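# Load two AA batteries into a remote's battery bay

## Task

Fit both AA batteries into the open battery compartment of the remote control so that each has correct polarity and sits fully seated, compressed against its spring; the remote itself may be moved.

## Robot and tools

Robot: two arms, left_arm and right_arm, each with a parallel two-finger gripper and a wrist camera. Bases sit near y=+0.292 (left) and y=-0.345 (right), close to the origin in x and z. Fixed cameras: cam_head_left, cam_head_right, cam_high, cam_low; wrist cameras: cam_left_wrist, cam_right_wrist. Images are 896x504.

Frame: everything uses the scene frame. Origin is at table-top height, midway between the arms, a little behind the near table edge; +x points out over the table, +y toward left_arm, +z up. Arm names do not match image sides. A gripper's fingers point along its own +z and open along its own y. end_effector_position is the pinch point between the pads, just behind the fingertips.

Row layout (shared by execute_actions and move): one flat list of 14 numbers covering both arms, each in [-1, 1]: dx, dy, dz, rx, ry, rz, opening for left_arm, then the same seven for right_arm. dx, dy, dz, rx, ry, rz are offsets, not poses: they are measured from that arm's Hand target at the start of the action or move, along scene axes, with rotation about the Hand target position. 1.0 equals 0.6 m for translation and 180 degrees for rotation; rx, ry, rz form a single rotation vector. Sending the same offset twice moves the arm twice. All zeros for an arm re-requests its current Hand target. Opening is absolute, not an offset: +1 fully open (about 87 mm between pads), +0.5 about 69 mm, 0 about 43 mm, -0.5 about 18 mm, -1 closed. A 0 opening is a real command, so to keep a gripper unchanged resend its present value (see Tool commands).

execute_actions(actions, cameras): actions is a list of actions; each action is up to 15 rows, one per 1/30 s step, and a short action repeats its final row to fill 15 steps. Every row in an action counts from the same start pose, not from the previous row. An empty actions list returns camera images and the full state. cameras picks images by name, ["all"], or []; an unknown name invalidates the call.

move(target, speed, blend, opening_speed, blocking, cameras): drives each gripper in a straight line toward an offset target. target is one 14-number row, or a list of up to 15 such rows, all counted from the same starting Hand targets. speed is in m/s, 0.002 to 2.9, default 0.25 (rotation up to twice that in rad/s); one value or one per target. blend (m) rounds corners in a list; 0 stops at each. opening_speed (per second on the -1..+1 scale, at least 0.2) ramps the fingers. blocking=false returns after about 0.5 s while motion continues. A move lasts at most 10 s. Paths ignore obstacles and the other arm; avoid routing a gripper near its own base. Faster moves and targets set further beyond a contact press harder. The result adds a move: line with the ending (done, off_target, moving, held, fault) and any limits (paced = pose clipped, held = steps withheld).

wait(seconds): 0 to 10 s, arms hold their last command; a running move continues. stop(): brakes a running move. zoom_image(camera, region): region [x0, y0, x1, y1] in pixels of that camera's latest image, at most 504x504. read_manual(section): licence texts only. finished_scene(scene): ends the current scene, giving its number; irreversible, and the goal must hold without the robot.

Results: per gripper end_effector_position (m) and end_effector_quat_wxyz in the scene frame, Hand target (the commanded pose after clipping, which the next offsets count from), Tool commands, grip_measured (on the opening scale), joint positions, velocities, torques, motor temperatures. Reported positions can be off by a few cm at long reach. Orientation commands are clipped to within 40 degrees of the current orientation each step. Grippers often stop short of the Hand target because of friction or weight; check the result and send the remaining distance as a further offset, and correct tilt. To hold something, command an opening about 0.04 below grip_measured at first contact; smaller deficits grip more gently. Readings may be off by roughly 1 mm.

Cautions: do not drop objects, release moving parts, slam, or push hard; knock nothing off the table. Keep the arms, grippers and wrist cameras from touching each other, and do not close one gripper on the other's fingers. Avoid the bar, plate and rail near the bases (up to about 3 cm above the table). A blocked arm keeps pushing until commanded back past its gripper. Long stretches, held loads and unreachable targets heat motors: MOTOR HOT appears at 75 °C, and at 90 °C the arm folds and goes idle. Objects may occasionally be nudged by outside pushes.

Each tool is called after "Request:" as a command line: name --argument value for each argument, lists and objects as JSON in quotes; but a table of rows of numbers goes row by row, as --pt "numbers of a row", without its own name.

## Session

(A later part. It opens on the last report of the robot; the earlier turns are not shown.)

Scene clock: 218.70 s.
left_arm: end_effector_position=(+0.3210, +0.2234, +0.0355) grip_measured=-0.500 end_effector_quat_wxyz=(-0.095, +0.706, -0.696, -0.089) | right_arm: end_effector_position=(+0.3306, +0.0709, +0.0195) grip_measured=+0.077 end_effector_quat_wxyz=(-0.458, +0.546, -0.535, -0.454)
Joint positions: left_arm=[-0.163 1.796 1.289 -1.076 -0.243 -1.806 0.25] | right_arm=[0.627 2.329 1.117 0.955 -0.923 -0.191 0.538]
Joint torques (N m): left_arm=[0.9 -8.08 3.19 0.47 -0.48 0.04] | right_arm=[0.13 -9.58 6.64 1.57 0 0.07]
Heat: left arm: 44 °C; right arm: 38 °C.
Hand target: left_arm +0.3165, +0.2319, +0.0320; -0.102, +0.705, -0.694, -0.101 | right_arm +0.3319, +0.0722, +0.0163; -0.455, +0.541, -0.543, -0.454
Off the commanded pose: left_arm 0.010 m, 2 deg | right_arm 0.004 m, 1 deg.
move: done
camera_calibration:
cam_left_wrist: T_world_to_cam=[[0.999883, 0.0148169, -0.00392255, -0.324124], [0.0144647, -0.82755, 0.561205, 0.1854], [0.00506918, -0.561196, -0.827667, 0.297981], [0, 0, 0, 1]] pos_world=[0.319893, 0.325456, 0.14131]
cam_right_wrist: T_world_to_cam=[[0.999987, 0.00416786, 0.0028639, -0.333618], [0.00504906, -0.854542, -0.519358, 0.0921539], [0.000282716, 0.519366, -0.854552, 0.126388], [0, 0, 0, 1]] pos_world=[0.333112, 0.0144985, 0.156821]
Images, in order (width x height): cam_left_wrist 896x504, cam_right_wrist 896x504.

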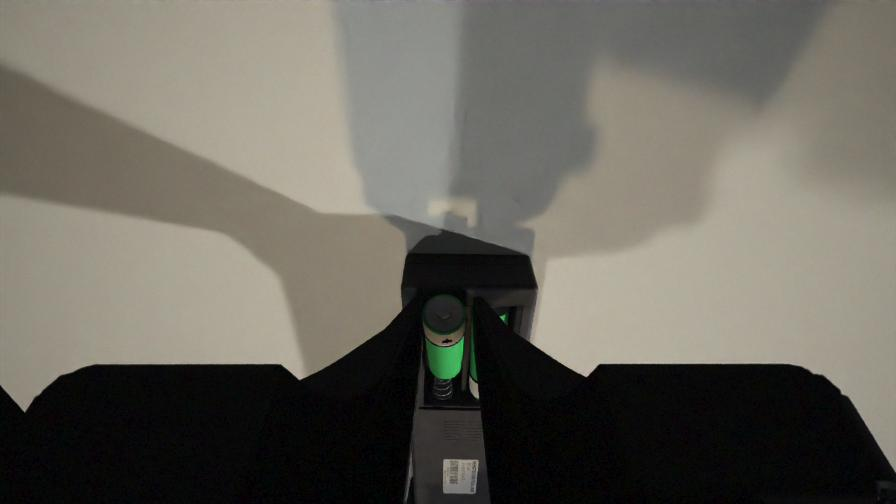

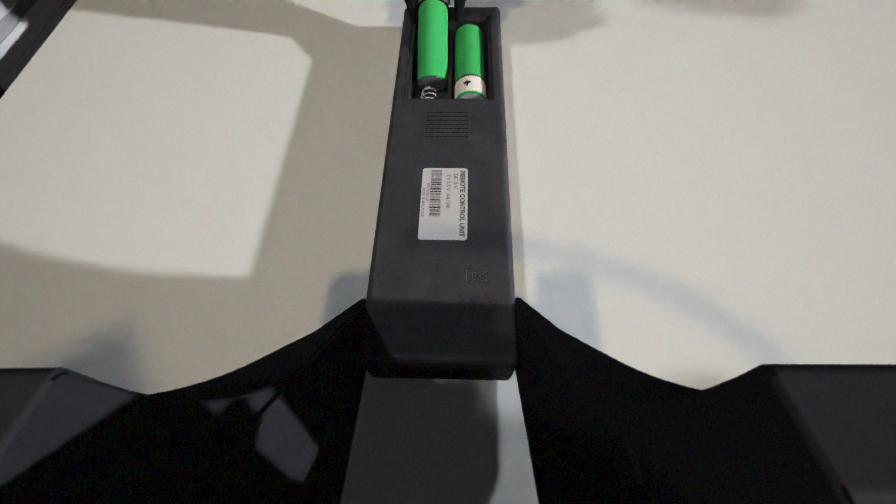

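Request:
move --pt "-0.003 0.0 0.002 0.0 0 0 -0.5 0 0 0 0 0 0 -0.04" --pt "-0.003 0.0 0.002 0.0 0 0 -0.72 0 0 0 0 0 0 -0.04" --speed 0.08 --opening_speed 0.4 --cameras '["cam_left_wrist","cam_right_wrist"]'

Request:
zoom_image --camera "cam_left_wrist" --region '[340, 160, 560, 420]'

Request:
zoom_image --camera "cam_right_wrist" --region '[380, 0, 530, 110]'

Scene clock: 220.50 s.
left_arm: end_effector_position=(+0.3200, +0.2236, +0.0355) grip_measured=-0.597 end_effector_quat_wxyz=(-0.096, +0.706, -0.696, -0.087) | right_arm: end_effector_position=(+0.3306, +0.0709, +0.0195) grip_measured=+0.077 end_effector_quat_wxyz=(-0.458, +0.546, -0.535, -0.454)
Joint positions: left_arm=[-0.163 1.789 1.28 -1.071 -0.243 -1.806 0.202] | right_arm=[0.627 2.329 1.117 0.955 -0.923 -0.191 0.538]
Joint torques (N m): left_arm=[0.79 -8.02 3.49 0.37 -0.48 0.01] | right_arm=[0.13 -9.59 6.6 1.56 0 0.07]
Heat: left arm: 44 °C; right arm: 38 °C.
Hand target: left_arm +0.3147, +0.2319, +0.0332; -0.102, +0.705, -0.694, -0.101 | right_arm +0.3319, +0.0722, +0.0163; -0.455, +0.541, -0.543, -0.454
Off the commanded pose: left_arm 0.010 m, 2 deg | right_arm 0.004 m, 1 deg.
move: done; target 2's new opening was sent with left_arm's hand 0.011 m and 2 deg from that target
camera_calibration:
cam_left_wrist: T_world_to_cam=[[0.999891, 0.0147817, -0.000632122, -0.323287], [0.0125829, -0.827125, 0.561877, 0.186033], [0.00778268, -0.561824, -0.82722, 0.297432], [0, 0, 0, 1]] pos_world=[0.318596, 0.325756, 0.14131]
cam_right_wrist: T_world_to_cam=[[0.999987, 0.00416786, 0.0028639, -0.333618], [0.00504906, -0.854542, -0.519358, 0.0921539], [0.000282716, 0.519366, -0.854552, 0.126388], [0, 0, 0, 1]] pos_world=[0.333112, 0.0144985, 0.156821]
Images, in order (width x height): cam_left_wrist 896x504, cam_right_wrist 896x504.

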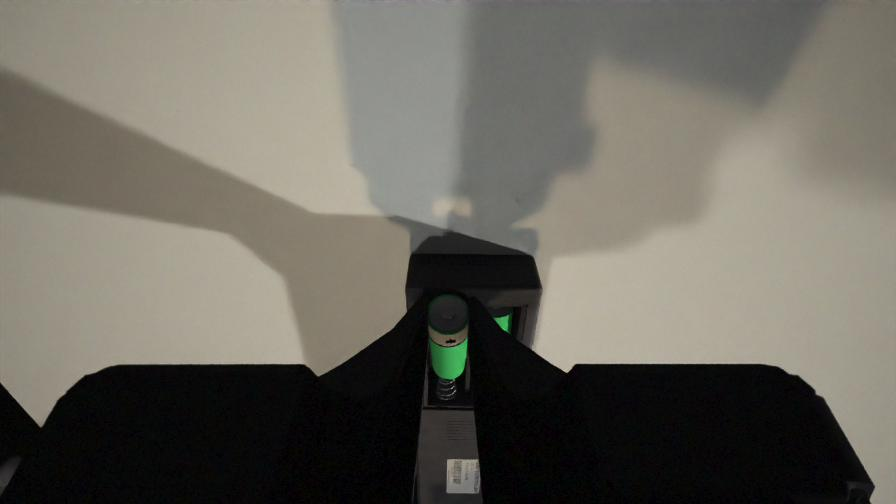

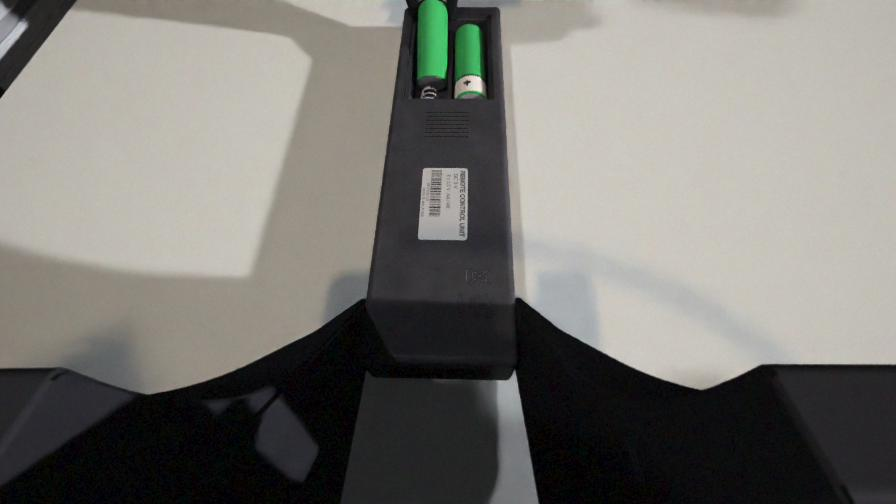

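Scaled by 1.938 from the camera's 896x504 image, which has a finer 1280x720 frame.

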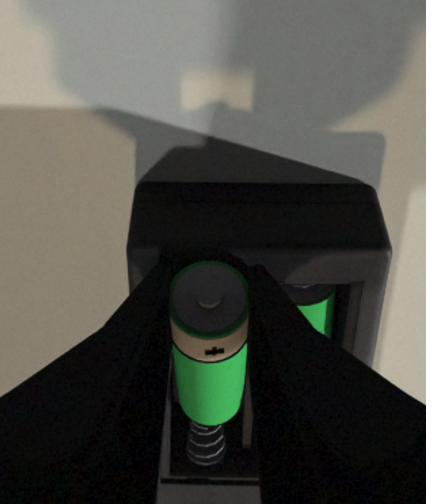

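Scaled by 3.360 from the camera's 896x504 image, which has a finer 1280x720 frame.

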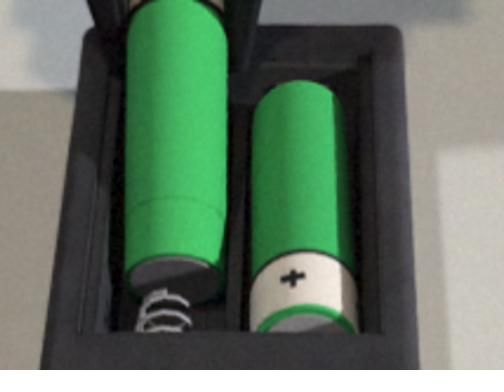

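Request:
move --target '[0.004,-0.055,0.004,0,0,0,-0.74,0,0,0,0,0,0,-0.04]' --speed 0.08 --cameras '["cam_left_wrist","cam_right_wrist"]'

Request:
zoom_image --camera "cam_left_wrist" --region '[340, 160, 560, 420]'

Request:
zoom_image --camera "cam_right_wrist" --region '[380, 0, 530, 110]'

Scene clock: 222.03 s.
left_arm: end_effector_position=(+0.3195, +0.2103, +0.0375) grip_measured=-0.597 end_effector_quat_wxyz=(-0.115, +0.707, -0.690, -0.103) | right_arm: end_effector_position=(+0.3305, +0.0710, +0.0195) grip_measured=+0.077 end_effector_quat_wxyz=(-0.458, +0.546, -0.535, -0.454)
Joint positions: left_arm=[-0.231 1.809 1.313 -1.111 -0.291 -1.891 0.202] | right_arm=[0.627 2.329 1.117 0.955 -0.924 -0.191 0.538]
Joint torques (N m): left_arm=[-1.84 -6.5 5.94 0.2 0.08 -0.13] | right_arm=[0.09 -9.55 6.61 1.55 0 0.06]
Heat: left arm: 44 °C; right arm: 38 °C.
Hand target: left_arm +0.3172, +0.1988, +0.0357; -0.102, +0.705, -0.694, -0.101 | right_arm +0.3319, +0.0722, +0.0163; -0.455, +0.541, -0.543, -0.454
Off the commanded pose: left_arm 0.012 m, 2 deg | right_arm 0.004 m, 1 deg.
move: off_target (left_arm)
camera_calibration:
cam_left_wrist: T_world_to_cam=[[0.999647, 0.0254429, 0.0076279, -0.325111], [0.0177624, -0.853848, 0.520219, 0.179491], [0.0197489, -0.519899, -0.853999, 0.279988], [0, 0, 0, 1]] pos_world=[0.316279, 0.307095, 0.148215]
cam_right_wrist: T_world_to_cam=[[0.999984, 0.00493945, 0.0027466, -0.333511], [0.00564749, -0.854495, -0.519429, 0.091966], [-0.000218739, 0.519436, -0.854509, 0.126546], [0, 0, 0, 1]] pos_world=[0.333014, 0.014499, 0.156821]
Images, in order (width x height): cam_left_wrist 896x504, cam_right_wrist 896x504.

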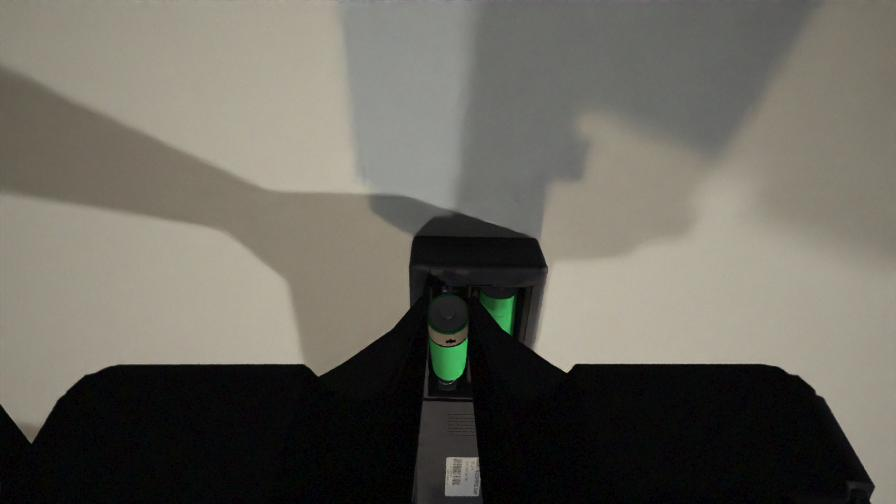

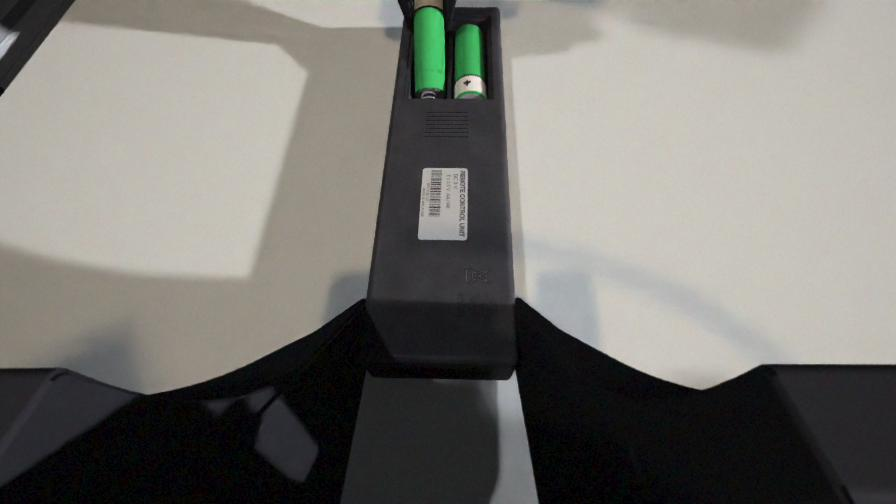

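Scaled by 1.938 from the camera's 896x504 image, which has a finer 1280x720 frame.

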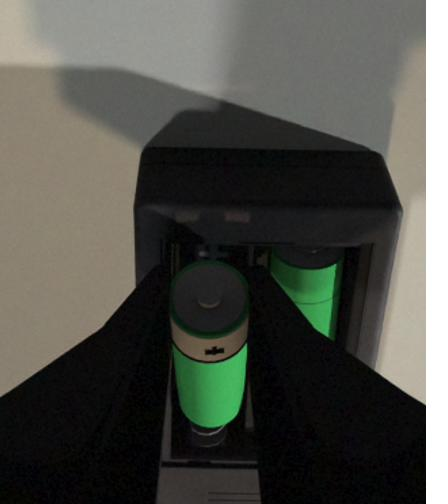

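Scaled by 3.360 from the camera's 896x504 image, which has a finer 1280x720 frame.

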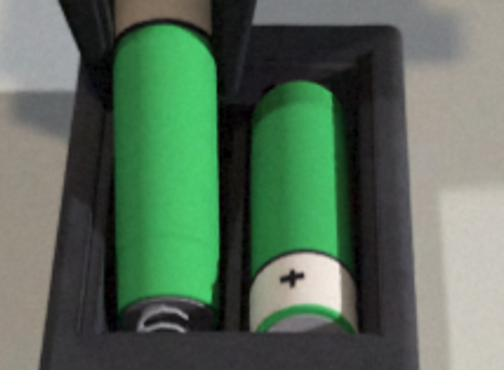

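Request:
move --target '[0.002,0.0,-0.012,-0.05,0,0,-0.74,0,0,0,0,0,0,-0.04]' --speed 0.08 --cameras '["cam_left_wrist","cam_right_wrist"]'

Request:
zoom_image --camera "cam_left_wrist" --region '[340, 160, 560, 420]'

Request:
zoom_image --camera "cam_right_wrist" --region '[380, 0, 530, 110]'

Scene clock: 223.80 s.
left_arm: end_effector_position=(+0.3196, +0.2113, +0.0358) grip_measured=-0.597 end_effector_quat_wxyz=(-0.072, +0.712, -0.695, -0.069) | right_arm: end_effector_position=(+0.3307, +0.0710, +0.0195) grip_measured=+0.077 end_effector_quat_wxyz=(-0.459, +0.547, -0.534, -0.453)
Joint positions: left_arm=[-0.167 1.791 1.284 -1.067 -0.182 -1.818 0.202] | right_arm=[0.627 2.329 1.117 0.955 -0.924 -0.195 0.538]
Joint torques (N m): left_arm=[0.03 -7.17 3.07 0.88 0.61 0.13] | right_arm=[0.1 -9.52 6.57 1.53 -0.01 0.14]
Heat: left arm: 43 °C; right arm: 38 °C.
Hand target: left_arm +0.3184, +0.1988, +0.0284; -0.046, +0.711, -0.700, -0.046 | right_arm +0.3319, +0.0722, +0.0163; -0.455, +0.541, -0.543, -0.454
Off the commanded pose: left_arm 0.014 m, 4 deg | right_arm 0.004 m, 1 deg.
move: off_target (left_arm)
camera_calibration:
cam_left_wrist: T_world_to_cam=[[0.999665, 0.024878, -0.00720146, -0.324542], [0.0240925, -0.79122, 0.611057, 0.162681], [0.00950391, -0.611025, -0.791554, 0.299195], [0, 0, 0, 1]] pos_world=[0.31767, 0.319606, 0.135085]
cam_right_wrist: T_world_to_cam=[[0.999961, 0.00559303, 0.00688302, -0.333851], [0.00835467, -0.854472, -0.519431, 0.0910693], [0.00297616, 0.519468, -0.854485, 0.125482], [0, 0, 0, 1]] pos_world=[0.332704, 0.0144995, 0.156825]
Images, in order (width x height): cam_left_wrist 896x504, cam_right_wrist 896x504.

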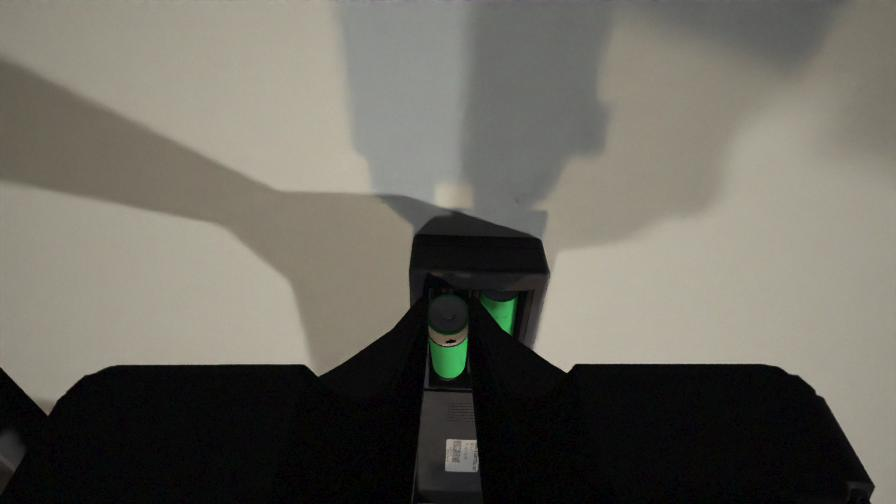

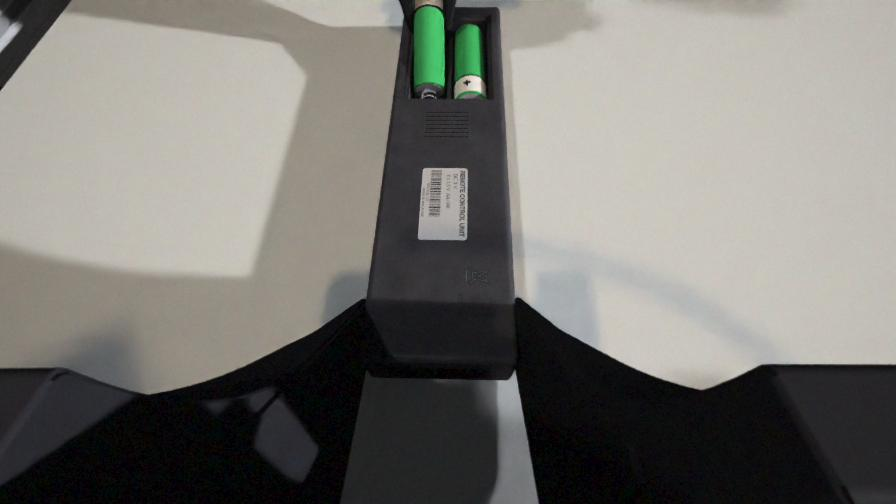

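Scaled by 1.938 from the camera's 896x504 image, which has a finer 1280x720 frame.

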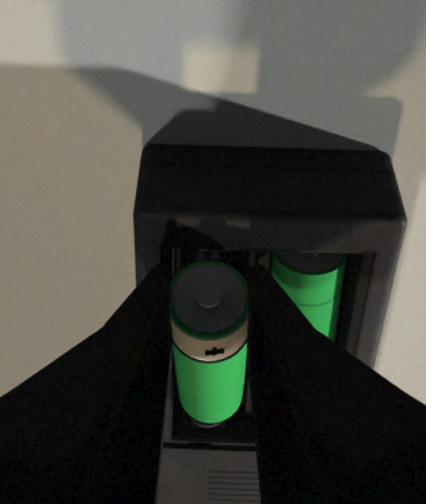

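Scaled by 3.360 from the camera's 896x504 image, which has a finer 1280x720 frame.

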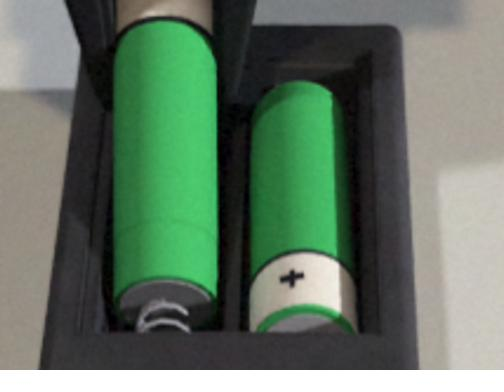

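Request:
move --target '[0.002,-0.006,-0.006,-0.035,0,0,-0.74,0,0,0,0,0,0,-0.04]' --speed 0.08 --cameras '["cam_left_wrist","cam_right_wrist"]'

Request:
zoom_image --camera "cam_left_wrist" --region '[340, 160, 560, 420]'

Request:
zoom_image --camera "cam_right_wrist" --region '[380, 0, 530, 110]'

Scene clock: 225.33 s.
left_arm: end_effector_position=(+0.3208, +0.2115, +0.0351) grip_measured=-0.597 end_effector_quat_wxyz=(-0.037, +0.716, -0.696, -0.033) | right_arm: end_effector_position=(+0.3307, +0.0710, +0.0195) grip_measured=+0.077 end_effector_quat_wxyz=(-0.459, +0.547, -0.534, -0.453)
Joint positions: left_arm=[-0.111 1.775 1.253 -1.023 -0.084 -1.762 0.202] | right_arm=[0.627 2.329 1.117 0.955 -0.924 -0.195 0.538]
Joint torques (N m): left_arm=[-0.55 -6.22 2.77 1.08 0.79 0.07] | right_arm=[0.1 -9.57 6.53 1.54 -0.02 0.13]
Heat: left arm: 43 °C; right arm: 38 °C.
Hand target: left_arm +0.3196, +0.1952, +0.0248; -0.007, +0.713, -0.702, -0.008 | right_arm +0.3319, +0.0722, +0.0163; -0.455, +0.541, -0.543, -0.454
Off the commanded pose: left_arm 0.019 m, 5 deg | right_arm 0.004 m, 1 deg.
move: off_target (left_arm)
camera_calibration:
cam_left_wrist: T_world_to_cam=[[0.999598, 0.0276439, -0.00631472, -0.326362], [0.0244267, -0.726362, 0.686878, 0.146735], [0.0144012, -0.686756, -0.726745, 0.31103], [0, 0, 0, 1]] pos_world=[0.318167, 0.329206, 0.12319]
cam_right_wrist: T_world_to_cam=[[0.999961, 0.00559303, 0.00688302, -0.333851], [0.00835467, -0.854472, -0.519431, 0.0910693], [0.00297616, 0.519468, -0.854485, 0.125482], [0, 0, 0, 1]] pos_world=[0.332704, 0.0144995, 0.156825]
Images, in order (width x height): cam_left_wrist 896x504, cam_right_wrist 896x504.

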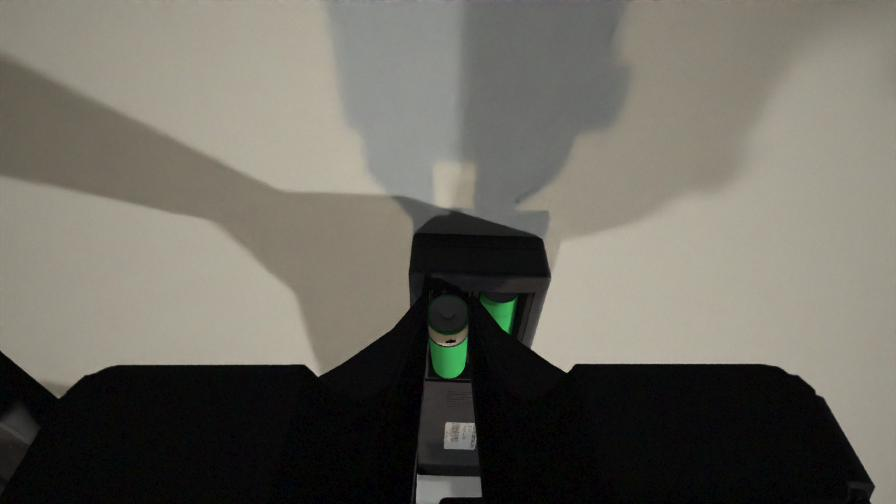

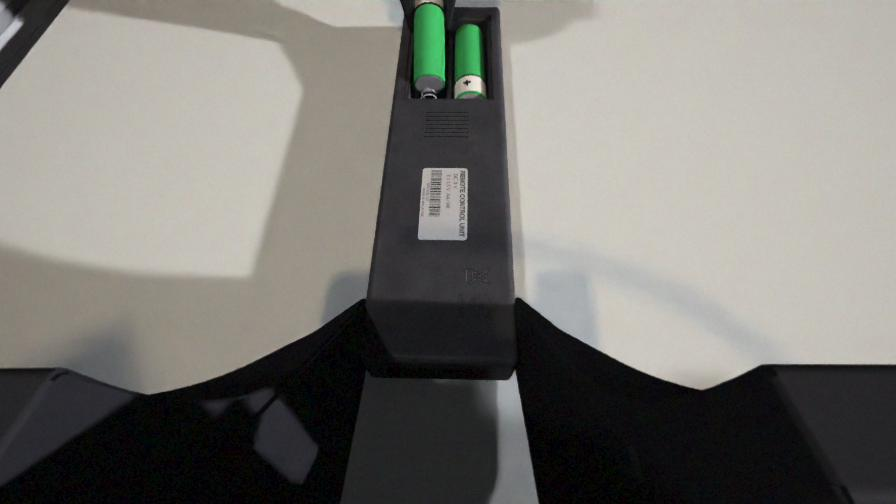

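Scaled by 1.938 from the camera's 896x504 image, which has a finer 1280x720 frame.

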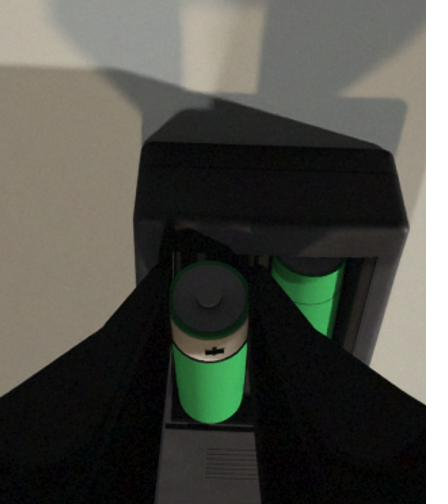

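Scaled by 3.360 from the camera's 896x504 image, which has a finer 1280x720 frame.

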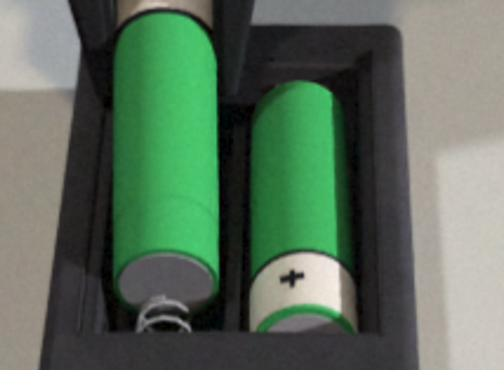

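Request:
move --target '[0.0,0.0,0.0,0.0,0,0,-0.53,0,0,0,0,0,0,-0.04]' --opening_speed 0.3 --cameras '["cam_left_wrist","cam_right_wrist"]'

Request:
zoom_image --camera "cam_left_wrist" --region '[340, 160, 560, 420]'

Request:
zoom_image --camera "cam_right_wrist" --region '[380, 0, 530, 110]'

Scene clock: 226.70 s.
left_arm: end_effector_position=(+0.3233, +0.2053, +0.0344) grip_measured=-0.530 end_effector_quat_wxyz=(-0.029, +0.716, -0.697, -0.017) | right_arm: end_effector_position=(+0.3307, +0.0710, +0.0195) grip_measured=+0.077 end_effector_quat_wxyz=(-0.459, +0.547, -0.534, -0.453)
Joint positions: left_arm=[-0.111 1.775 1.247 -1 -0.052 -1.761 0.235] | right_arm=[0.627 2.329 1.117 0.955 -0.924 -0.195 0.538]
Joint torques (N m): left_arm=[-0.58 -6.2 3.17 0.88 0.47 0.05] | right_arm=[0.09 -9.57 6.57 1.56 -0.01 0.12]
Heat: left arm: 43 °C; right arm: 38 °C.
Hand target: left_arm +0.3196, +0.1952, +0.0249; -0.007, +0.713, -0.701, -0.008 | right_arm +0.3319, +0.0722, +0.0164; -0.455, +0.541, -0.543, -0.454
Off the commanded pose: left_arm 0.014 m, 3 deg | right_arm 0.004 m, 1 deg.
move: off_target (left_arm)
camera_calibration:
cam_left_wrist: T_world_to_cam=[[0.999648, 0.02628, 0.00364306, -0.328767], [0.0158717, -0.702382, 0.711623, 0.139671], [0.0212603, -0.711315, -0.702552, 0.308196], [0, 0, 0, 1]] pos_world=[0.319882, 0.325967, 0.118329]
cam_right_wrist: T_world_to_cam=[[0.999961, 0.00559303, 0.00688302, -0.333851], [0.00835467, -0.854472, -0.519431, 0.0910693], [0.00297616, 0.519468, -0.854485, 0.125482], [0, 0, 0, 1]] pos_world=[0.332704, 0.0144995, 0.156825]
Images, in order (width x height): cam_left_wrist 896x504, cam_right_wrist 896x504.

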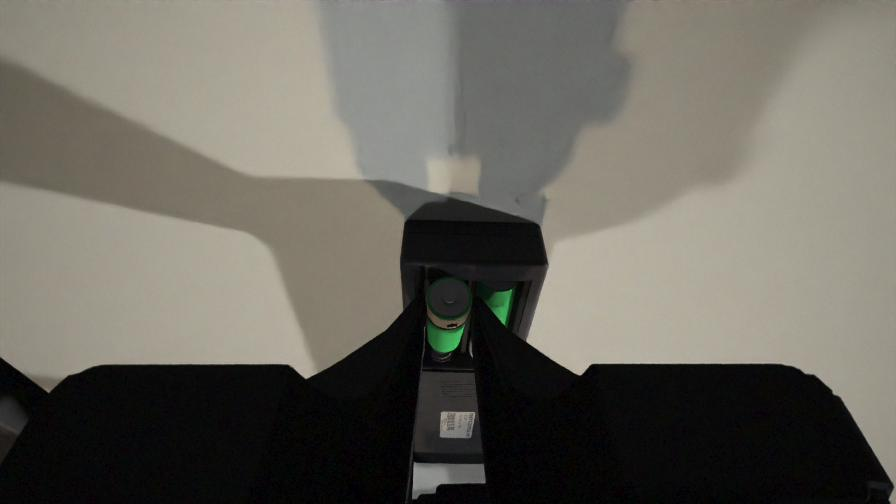

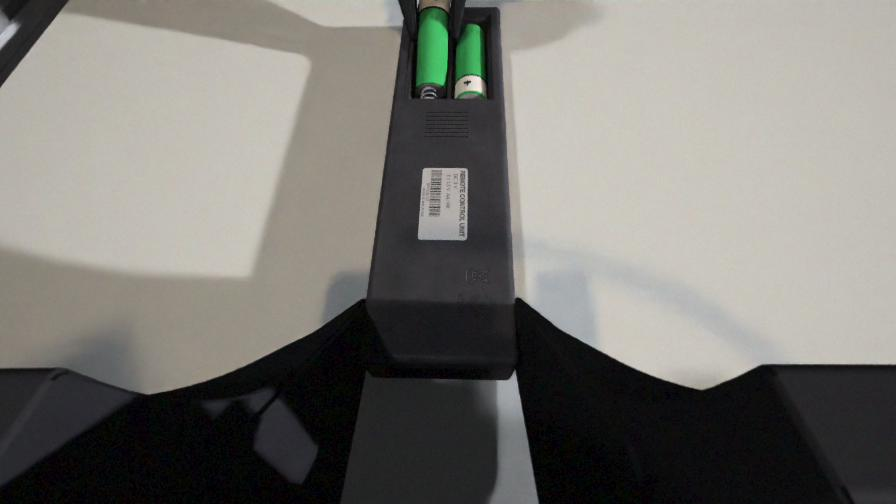

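Scaled by 1.938 from the camera's 896x504 image, which has a finer 1280x720 frame.

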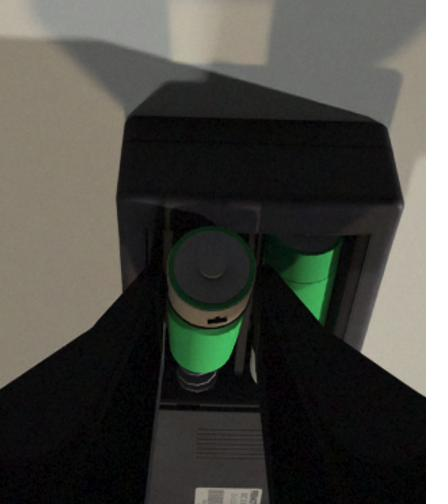

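Scaled by 3.360 from the camera's 896x504 image, which has a finer 1280x720 frame.

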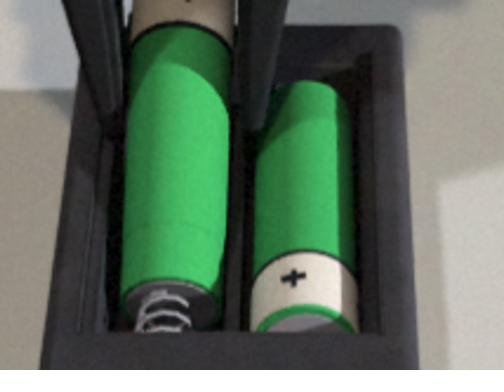

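Request:
move --pt "0.0 0.02 0.05 0.0 0 0 -0.5 0 0 0 0 0 0 -0.04" --pt "0.0 0.075 0.12 -0.14 0 0 -0.5 0 0 0 0 0 0 -0.04" --speed 0.1 --cameras '["cam_left_wrist","cam_right_wrist"]'

Request:
zoom_image --camera "cam_left_wrist" --region '[340, 160, 560, 420]'

Request:
zoom_image --camera "cam_right_wrist" --region '[380, 0, 530, 110]'

Scene clock: 230.93 s.
left_arm: end_effector_position=(+0.3198, +0.2391, +0.0942) grip_measured=-0.500 end_effector_quat_wxyz=(+0.139, +0.697, -0.688, +0.143) | right_arm: end_effector_position=(+0.3308, +0.0709, +0.0195) grip_measured=+0.077 end_effector_quat_wxyz=(-0.459, +0.546, -0.535, -0.453)
Joint positions: left_arm=[0.241 1.772 1.345 -1.185 0.423 -1.38 0.25] | right_arm=[0.627 2.329 1.117 0.955 -0.922 -0.192 0.538]
Joint torques (N m): left_arm=[1.07 -6.61 6.34 0.13 0.44 0.15] | right_arm=[0.05 -9.58 6.61 1.54 0 0.09]
Heat: left arm: 43 °C; right arm: 38 °C.
Hand target: left_arm +0.3196, +0.2403, +0.0968; +0.149, +0.697, -0.686, +0.145 | right_arm +0.3319, +0.0722, +0.0163; -0.455, +0.541, -0.543, -0.454
Off the commanded pose: left_arm 0.003 m, 1 deg | right_arm 0.004 m, 1 deg.
move: done
camera_calibration:
cam_left_wrist: T_world_to_cam=[[0.999925, 0.00734403, -0.0097761, -0.320679], [0.0115581, -0.306825, 0.951696, 0.00506137], [0.00398973, -0.951738, -0.306887, 0.400032], [0, 0, 0, 1]] pos_world=[0.319, 0.384634, 0.114813]
cam_right_wrist: T_world_to_cam=[[0.999984, 0.00402671, 0.00406296, -0.333699], [0.005551, -0.854615, -0.519232, 0.0919695], [0.00138147, 0.519246, -0.854624, 0.126036], [0, 0, 0, 1]] pos_world=[0.333009, 0.0144988, 0.156822]
Images, in order (width x height): cam_left_wrist 896x504, cam_right_wrist 896x504.

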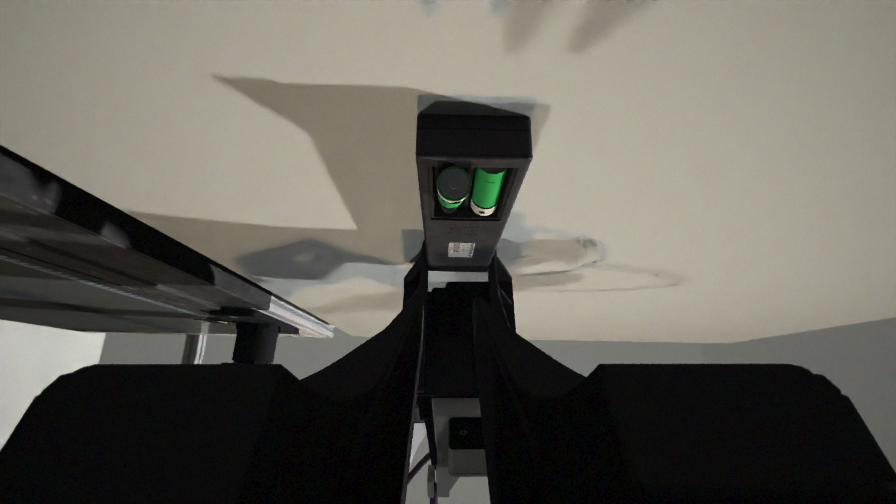

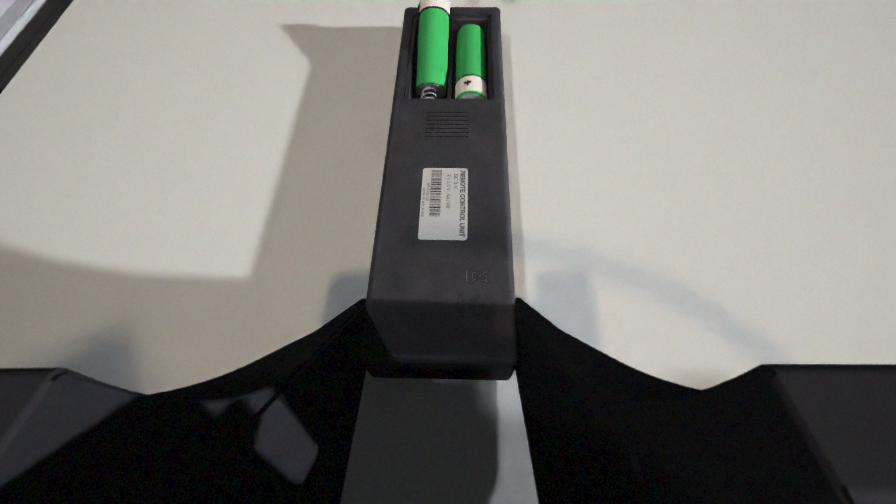

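Scaled by 1.938 from the camera's 896x504 image, which has a finer 1280x720 frame.

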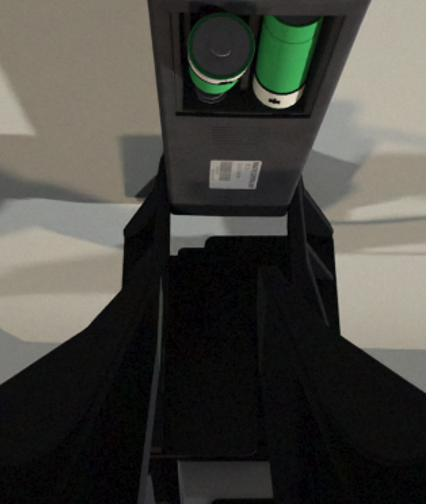

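Scaled by 3.360 from the camera's 896x504 image, which has a finer 1280x720 frame.

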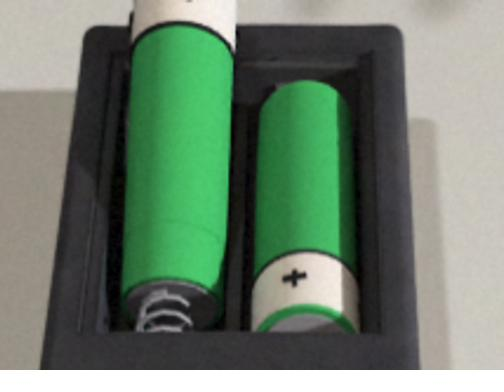

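Request:
zoom_image --camera "cam_left_wrist" --region '[400, 100, 550, 240]'

Scaled by 3.360 from the camera's 896x504 image, which has a finer 1280x720 frame.

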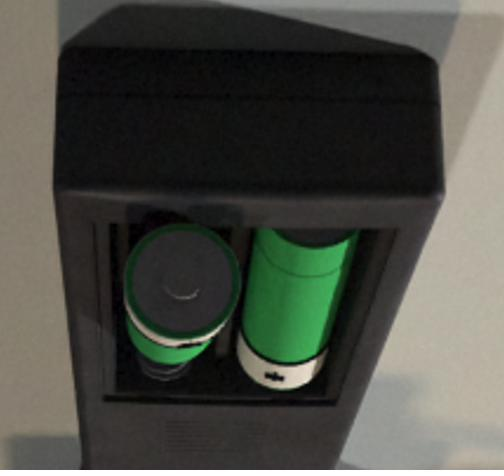

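Request:
move --target '[0.002,0.003,-0.083,0,0,0,-0.72,0,0,0,0,0,0,-0.04]' --speed 0.12 --cameras '["cam_left_wrist","cam_right_wrist"]'

Request:
zoom_image --camera "cam_left_wrist" --region '[370, 180, 540, 340]'

Request:
zoom_image --camera "cam_right_wrist" --region '[380, 0, 530, 110]'

Scene clock: 232.83 s.
left_arm: end_effector_position=(+0.3204, +0.2403, +0.0496) grip_measured=-0.720 end_effector_quat_wxyz=(+0.146, +0.698, -0.687, +0.139) | right_arm: end_effector_position=(+0.3308, +0.0709, +0.0195) grip_measured=+0.077 end_effector_quat_wxyz=(-0.459, +0.546, -0.535, -0.453)
Joint positions: left_arm=[0.241 1.839 1.243 -1.033 0.424 -1.377 0.14] | right_arm=[0.627 2.329 1.117 0.955 -0.922 -0.192 0.538]
Joint torques (N m): left_arm=[1.14 -7.21 4.21 0.51 0.41 0.13] | right_arm=[0.05 -9.54 6.6 1.56 -0.02 0.09]
Heat: left arm: 43 °C; right arm: 38 °C.
Hand target: left_arm +0.3208, +0.2421, +0.0470; +0.149, +0.697, -0.686, +0.146 | right_arm +0.3319, +0.0722, +0.0163; -0.455, +0.541, -0.543, -0.454
Off the commanded pose: left_arm 0.003 m, 1 deg | right_arm 0.004 m, 1 deg.
move: done
camera_calibration:
cam_left_wrist: T_world_to_cam=[[0.999671, 0.00533771, -0.0250726, -0.320385], [0.0255117, -0.302795, 0.952714, 0.0424709], [-0.00250655, -0.953041, -0.302831, 0.389653], [0, 0, 0, 1]] pos_world=[0.320173, 0.385925, 0.0695037]
cam_right_wrist: T_world_to_cam=[[0.999984, 0.00402671, 0.00406296, -0.333699], [0.005551, -0.854615, -0.519232, 0.0919695], [0.00138147, 0.519246, -0.854624, 0.126036], [0, 0, 0, 1]] pos_world=[0.333009, 0.0144988, 0.156822]
Images, in order (width x height): cam_left_wrist 896x504, cam_right_wrist 896x504.

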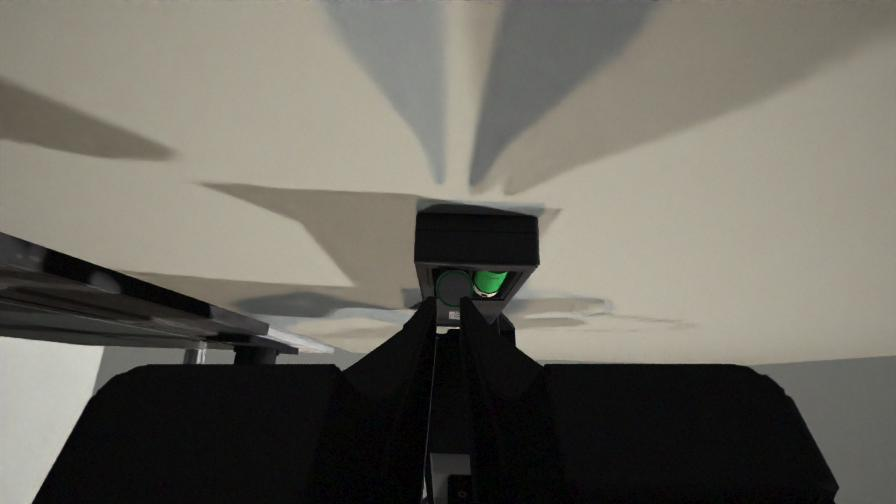

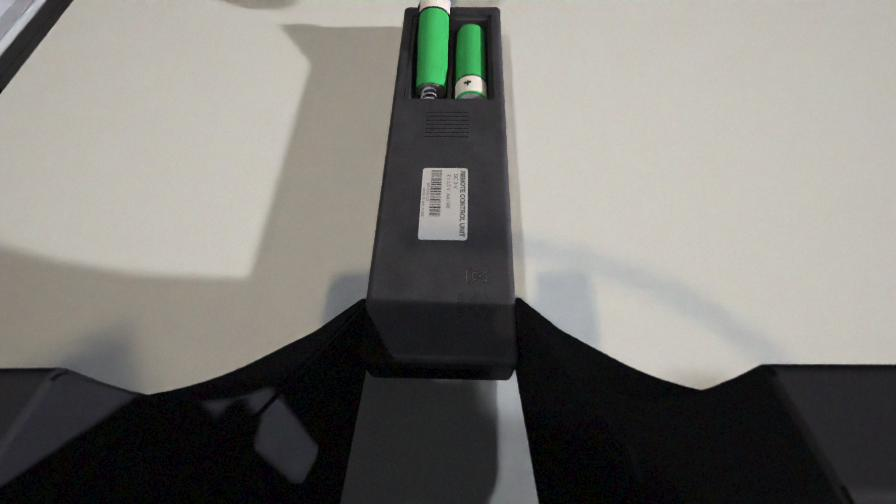

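Scaled by 2.965 from the camera's 896x504 image, which has a finer 1280x720 frame.

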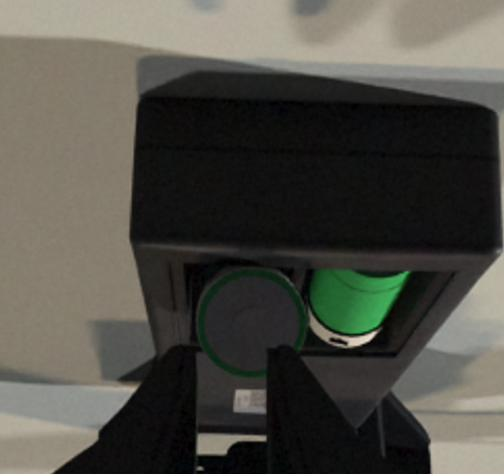

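Scaled by 3.360 from the camera's 896x504 image, which has a finer 1280x720 frame.

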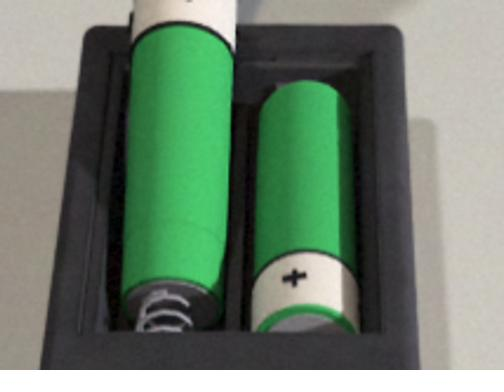

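Request:
move --pt "0.005 0.0 0.004 0 0 0 -0.72 0 0 0 0 0 0 -0.04" --pt "0.005 -0.03 0.004 0 0 0 -0.72 0 0 0 0 0 0 -0.04" --speed 0.08 --cameras '["cam_left_wrist","cam_right_wrist"]'

Request:
zoom_image --camera "cam_left_wrist" --region '[370, 180, 540, 340]'

Request:
zoom_image --camera "cam_right_wrist" --region '[380, 0, 530, 110]'

Scene clock: 234.73 s.
left_arm: end_effector_position=(+0.3232, +0.2265, +0.0493) grip_measured=-0.720 end_effector_quat_wxyz=(+0.147, +0.694, -0.691, +0.140) | right_arm: end_effector_position=(+0.3308, +0.0709, +0.0195) grip_measured=+0.077 end_effector_quat_wxyz=(-0.459, +0.546, -0.535, -0.453)
Joint positions: left_arm=[0.198 1.839 1.243 -1.016 0.428 -1.414 0.14] | right_arm=[0.627 2.329 1.117 0.955 -0.922 -0.192 0.538]
Joint torques (N m): left_arm=[-0.09 -8.13 4.03 0.53 0.42 -0.15] | right_arm=[0.12 -9.61 6.6 1.56 -0.01 0.08]
Heat: left arm: 43 °C; right arm: 38 °C.
Hand target: left_arm +0.3238, +0.2240, +0.0494; +0.149, +0.697, -0.686, +0.145 | right_arm +0.3319, +0.0722, +0.0163; -0.455, +0.541, -0.543, -0.454
Off the commanded pose: left_arm 0.003 m, 1 deg | right_arm 0.004 m, 1 deg.
move: done
camera_calibration:
cam_left_wrist: T_world_to_cam=[[0.999727, -0.00436632, -0.0229331, -0.320992], [0.0205522, -0.301315, 0.953303, 0.0397104], [-0.0110725, -0.953515, -0.301143, 0.379287], [0, 0, 0, 1]] pos_world=[0.324288, 0.372219, 0.0690023]
cam_right_wrist: T_world_to_cam=[[0.999984, 0.00402671, 0.00406296, -0.333699], [0.005551, -0.854615, -0.519232, 0.0919695], [0.00138147, 0.519246, -0.854624, 0.126036], [0, 0, 0, 1]] pos_world=[0.333009, 0.0144988, 0.156822]
Images, in order (width x height): cam_left_wrist 896x504, cam_right_wrist 896x504.

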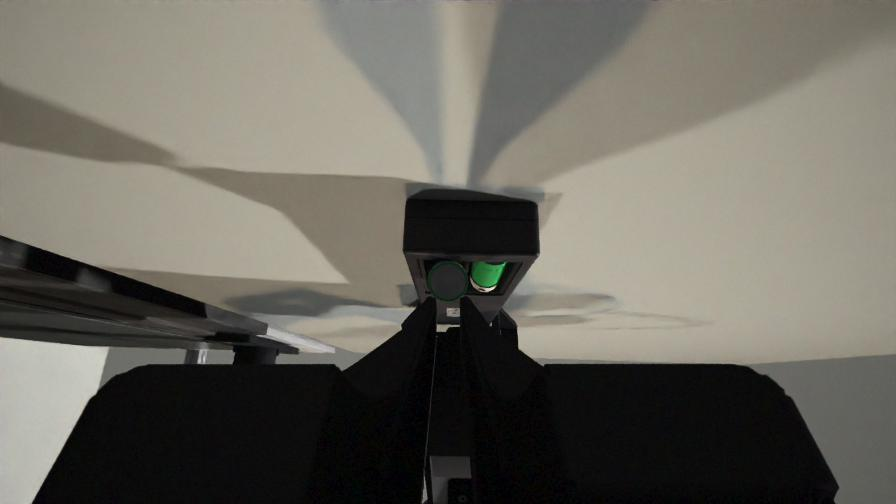

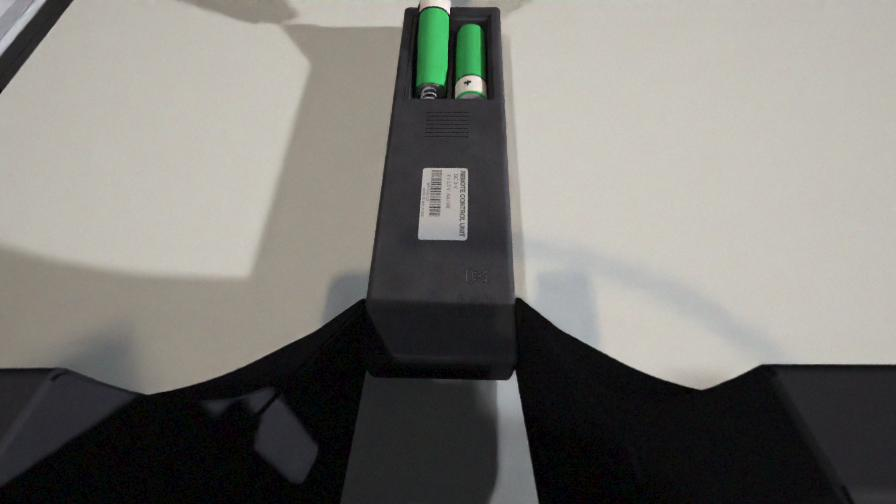

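Scaled by 2.965 from the camera's 896x504 image, which has a finer 1280x720 frame.

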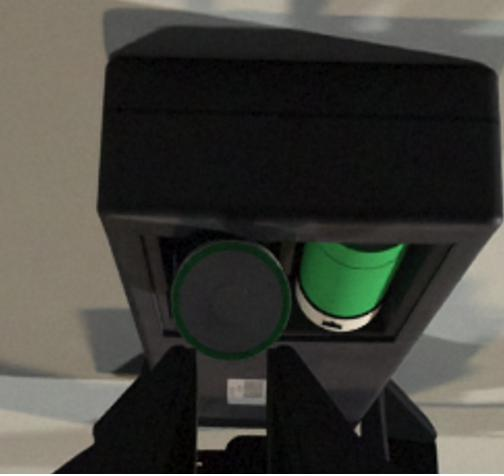

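Scaled by 3.360 from the camera's 896x504 image, which has a finer 1280x720 frame.

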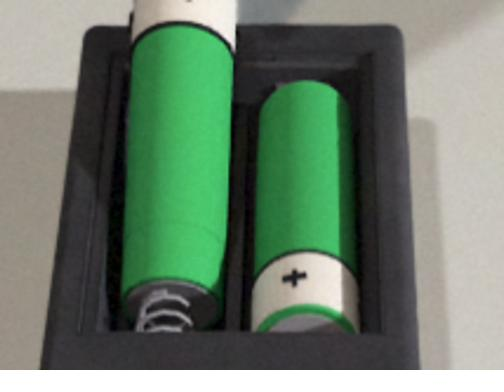

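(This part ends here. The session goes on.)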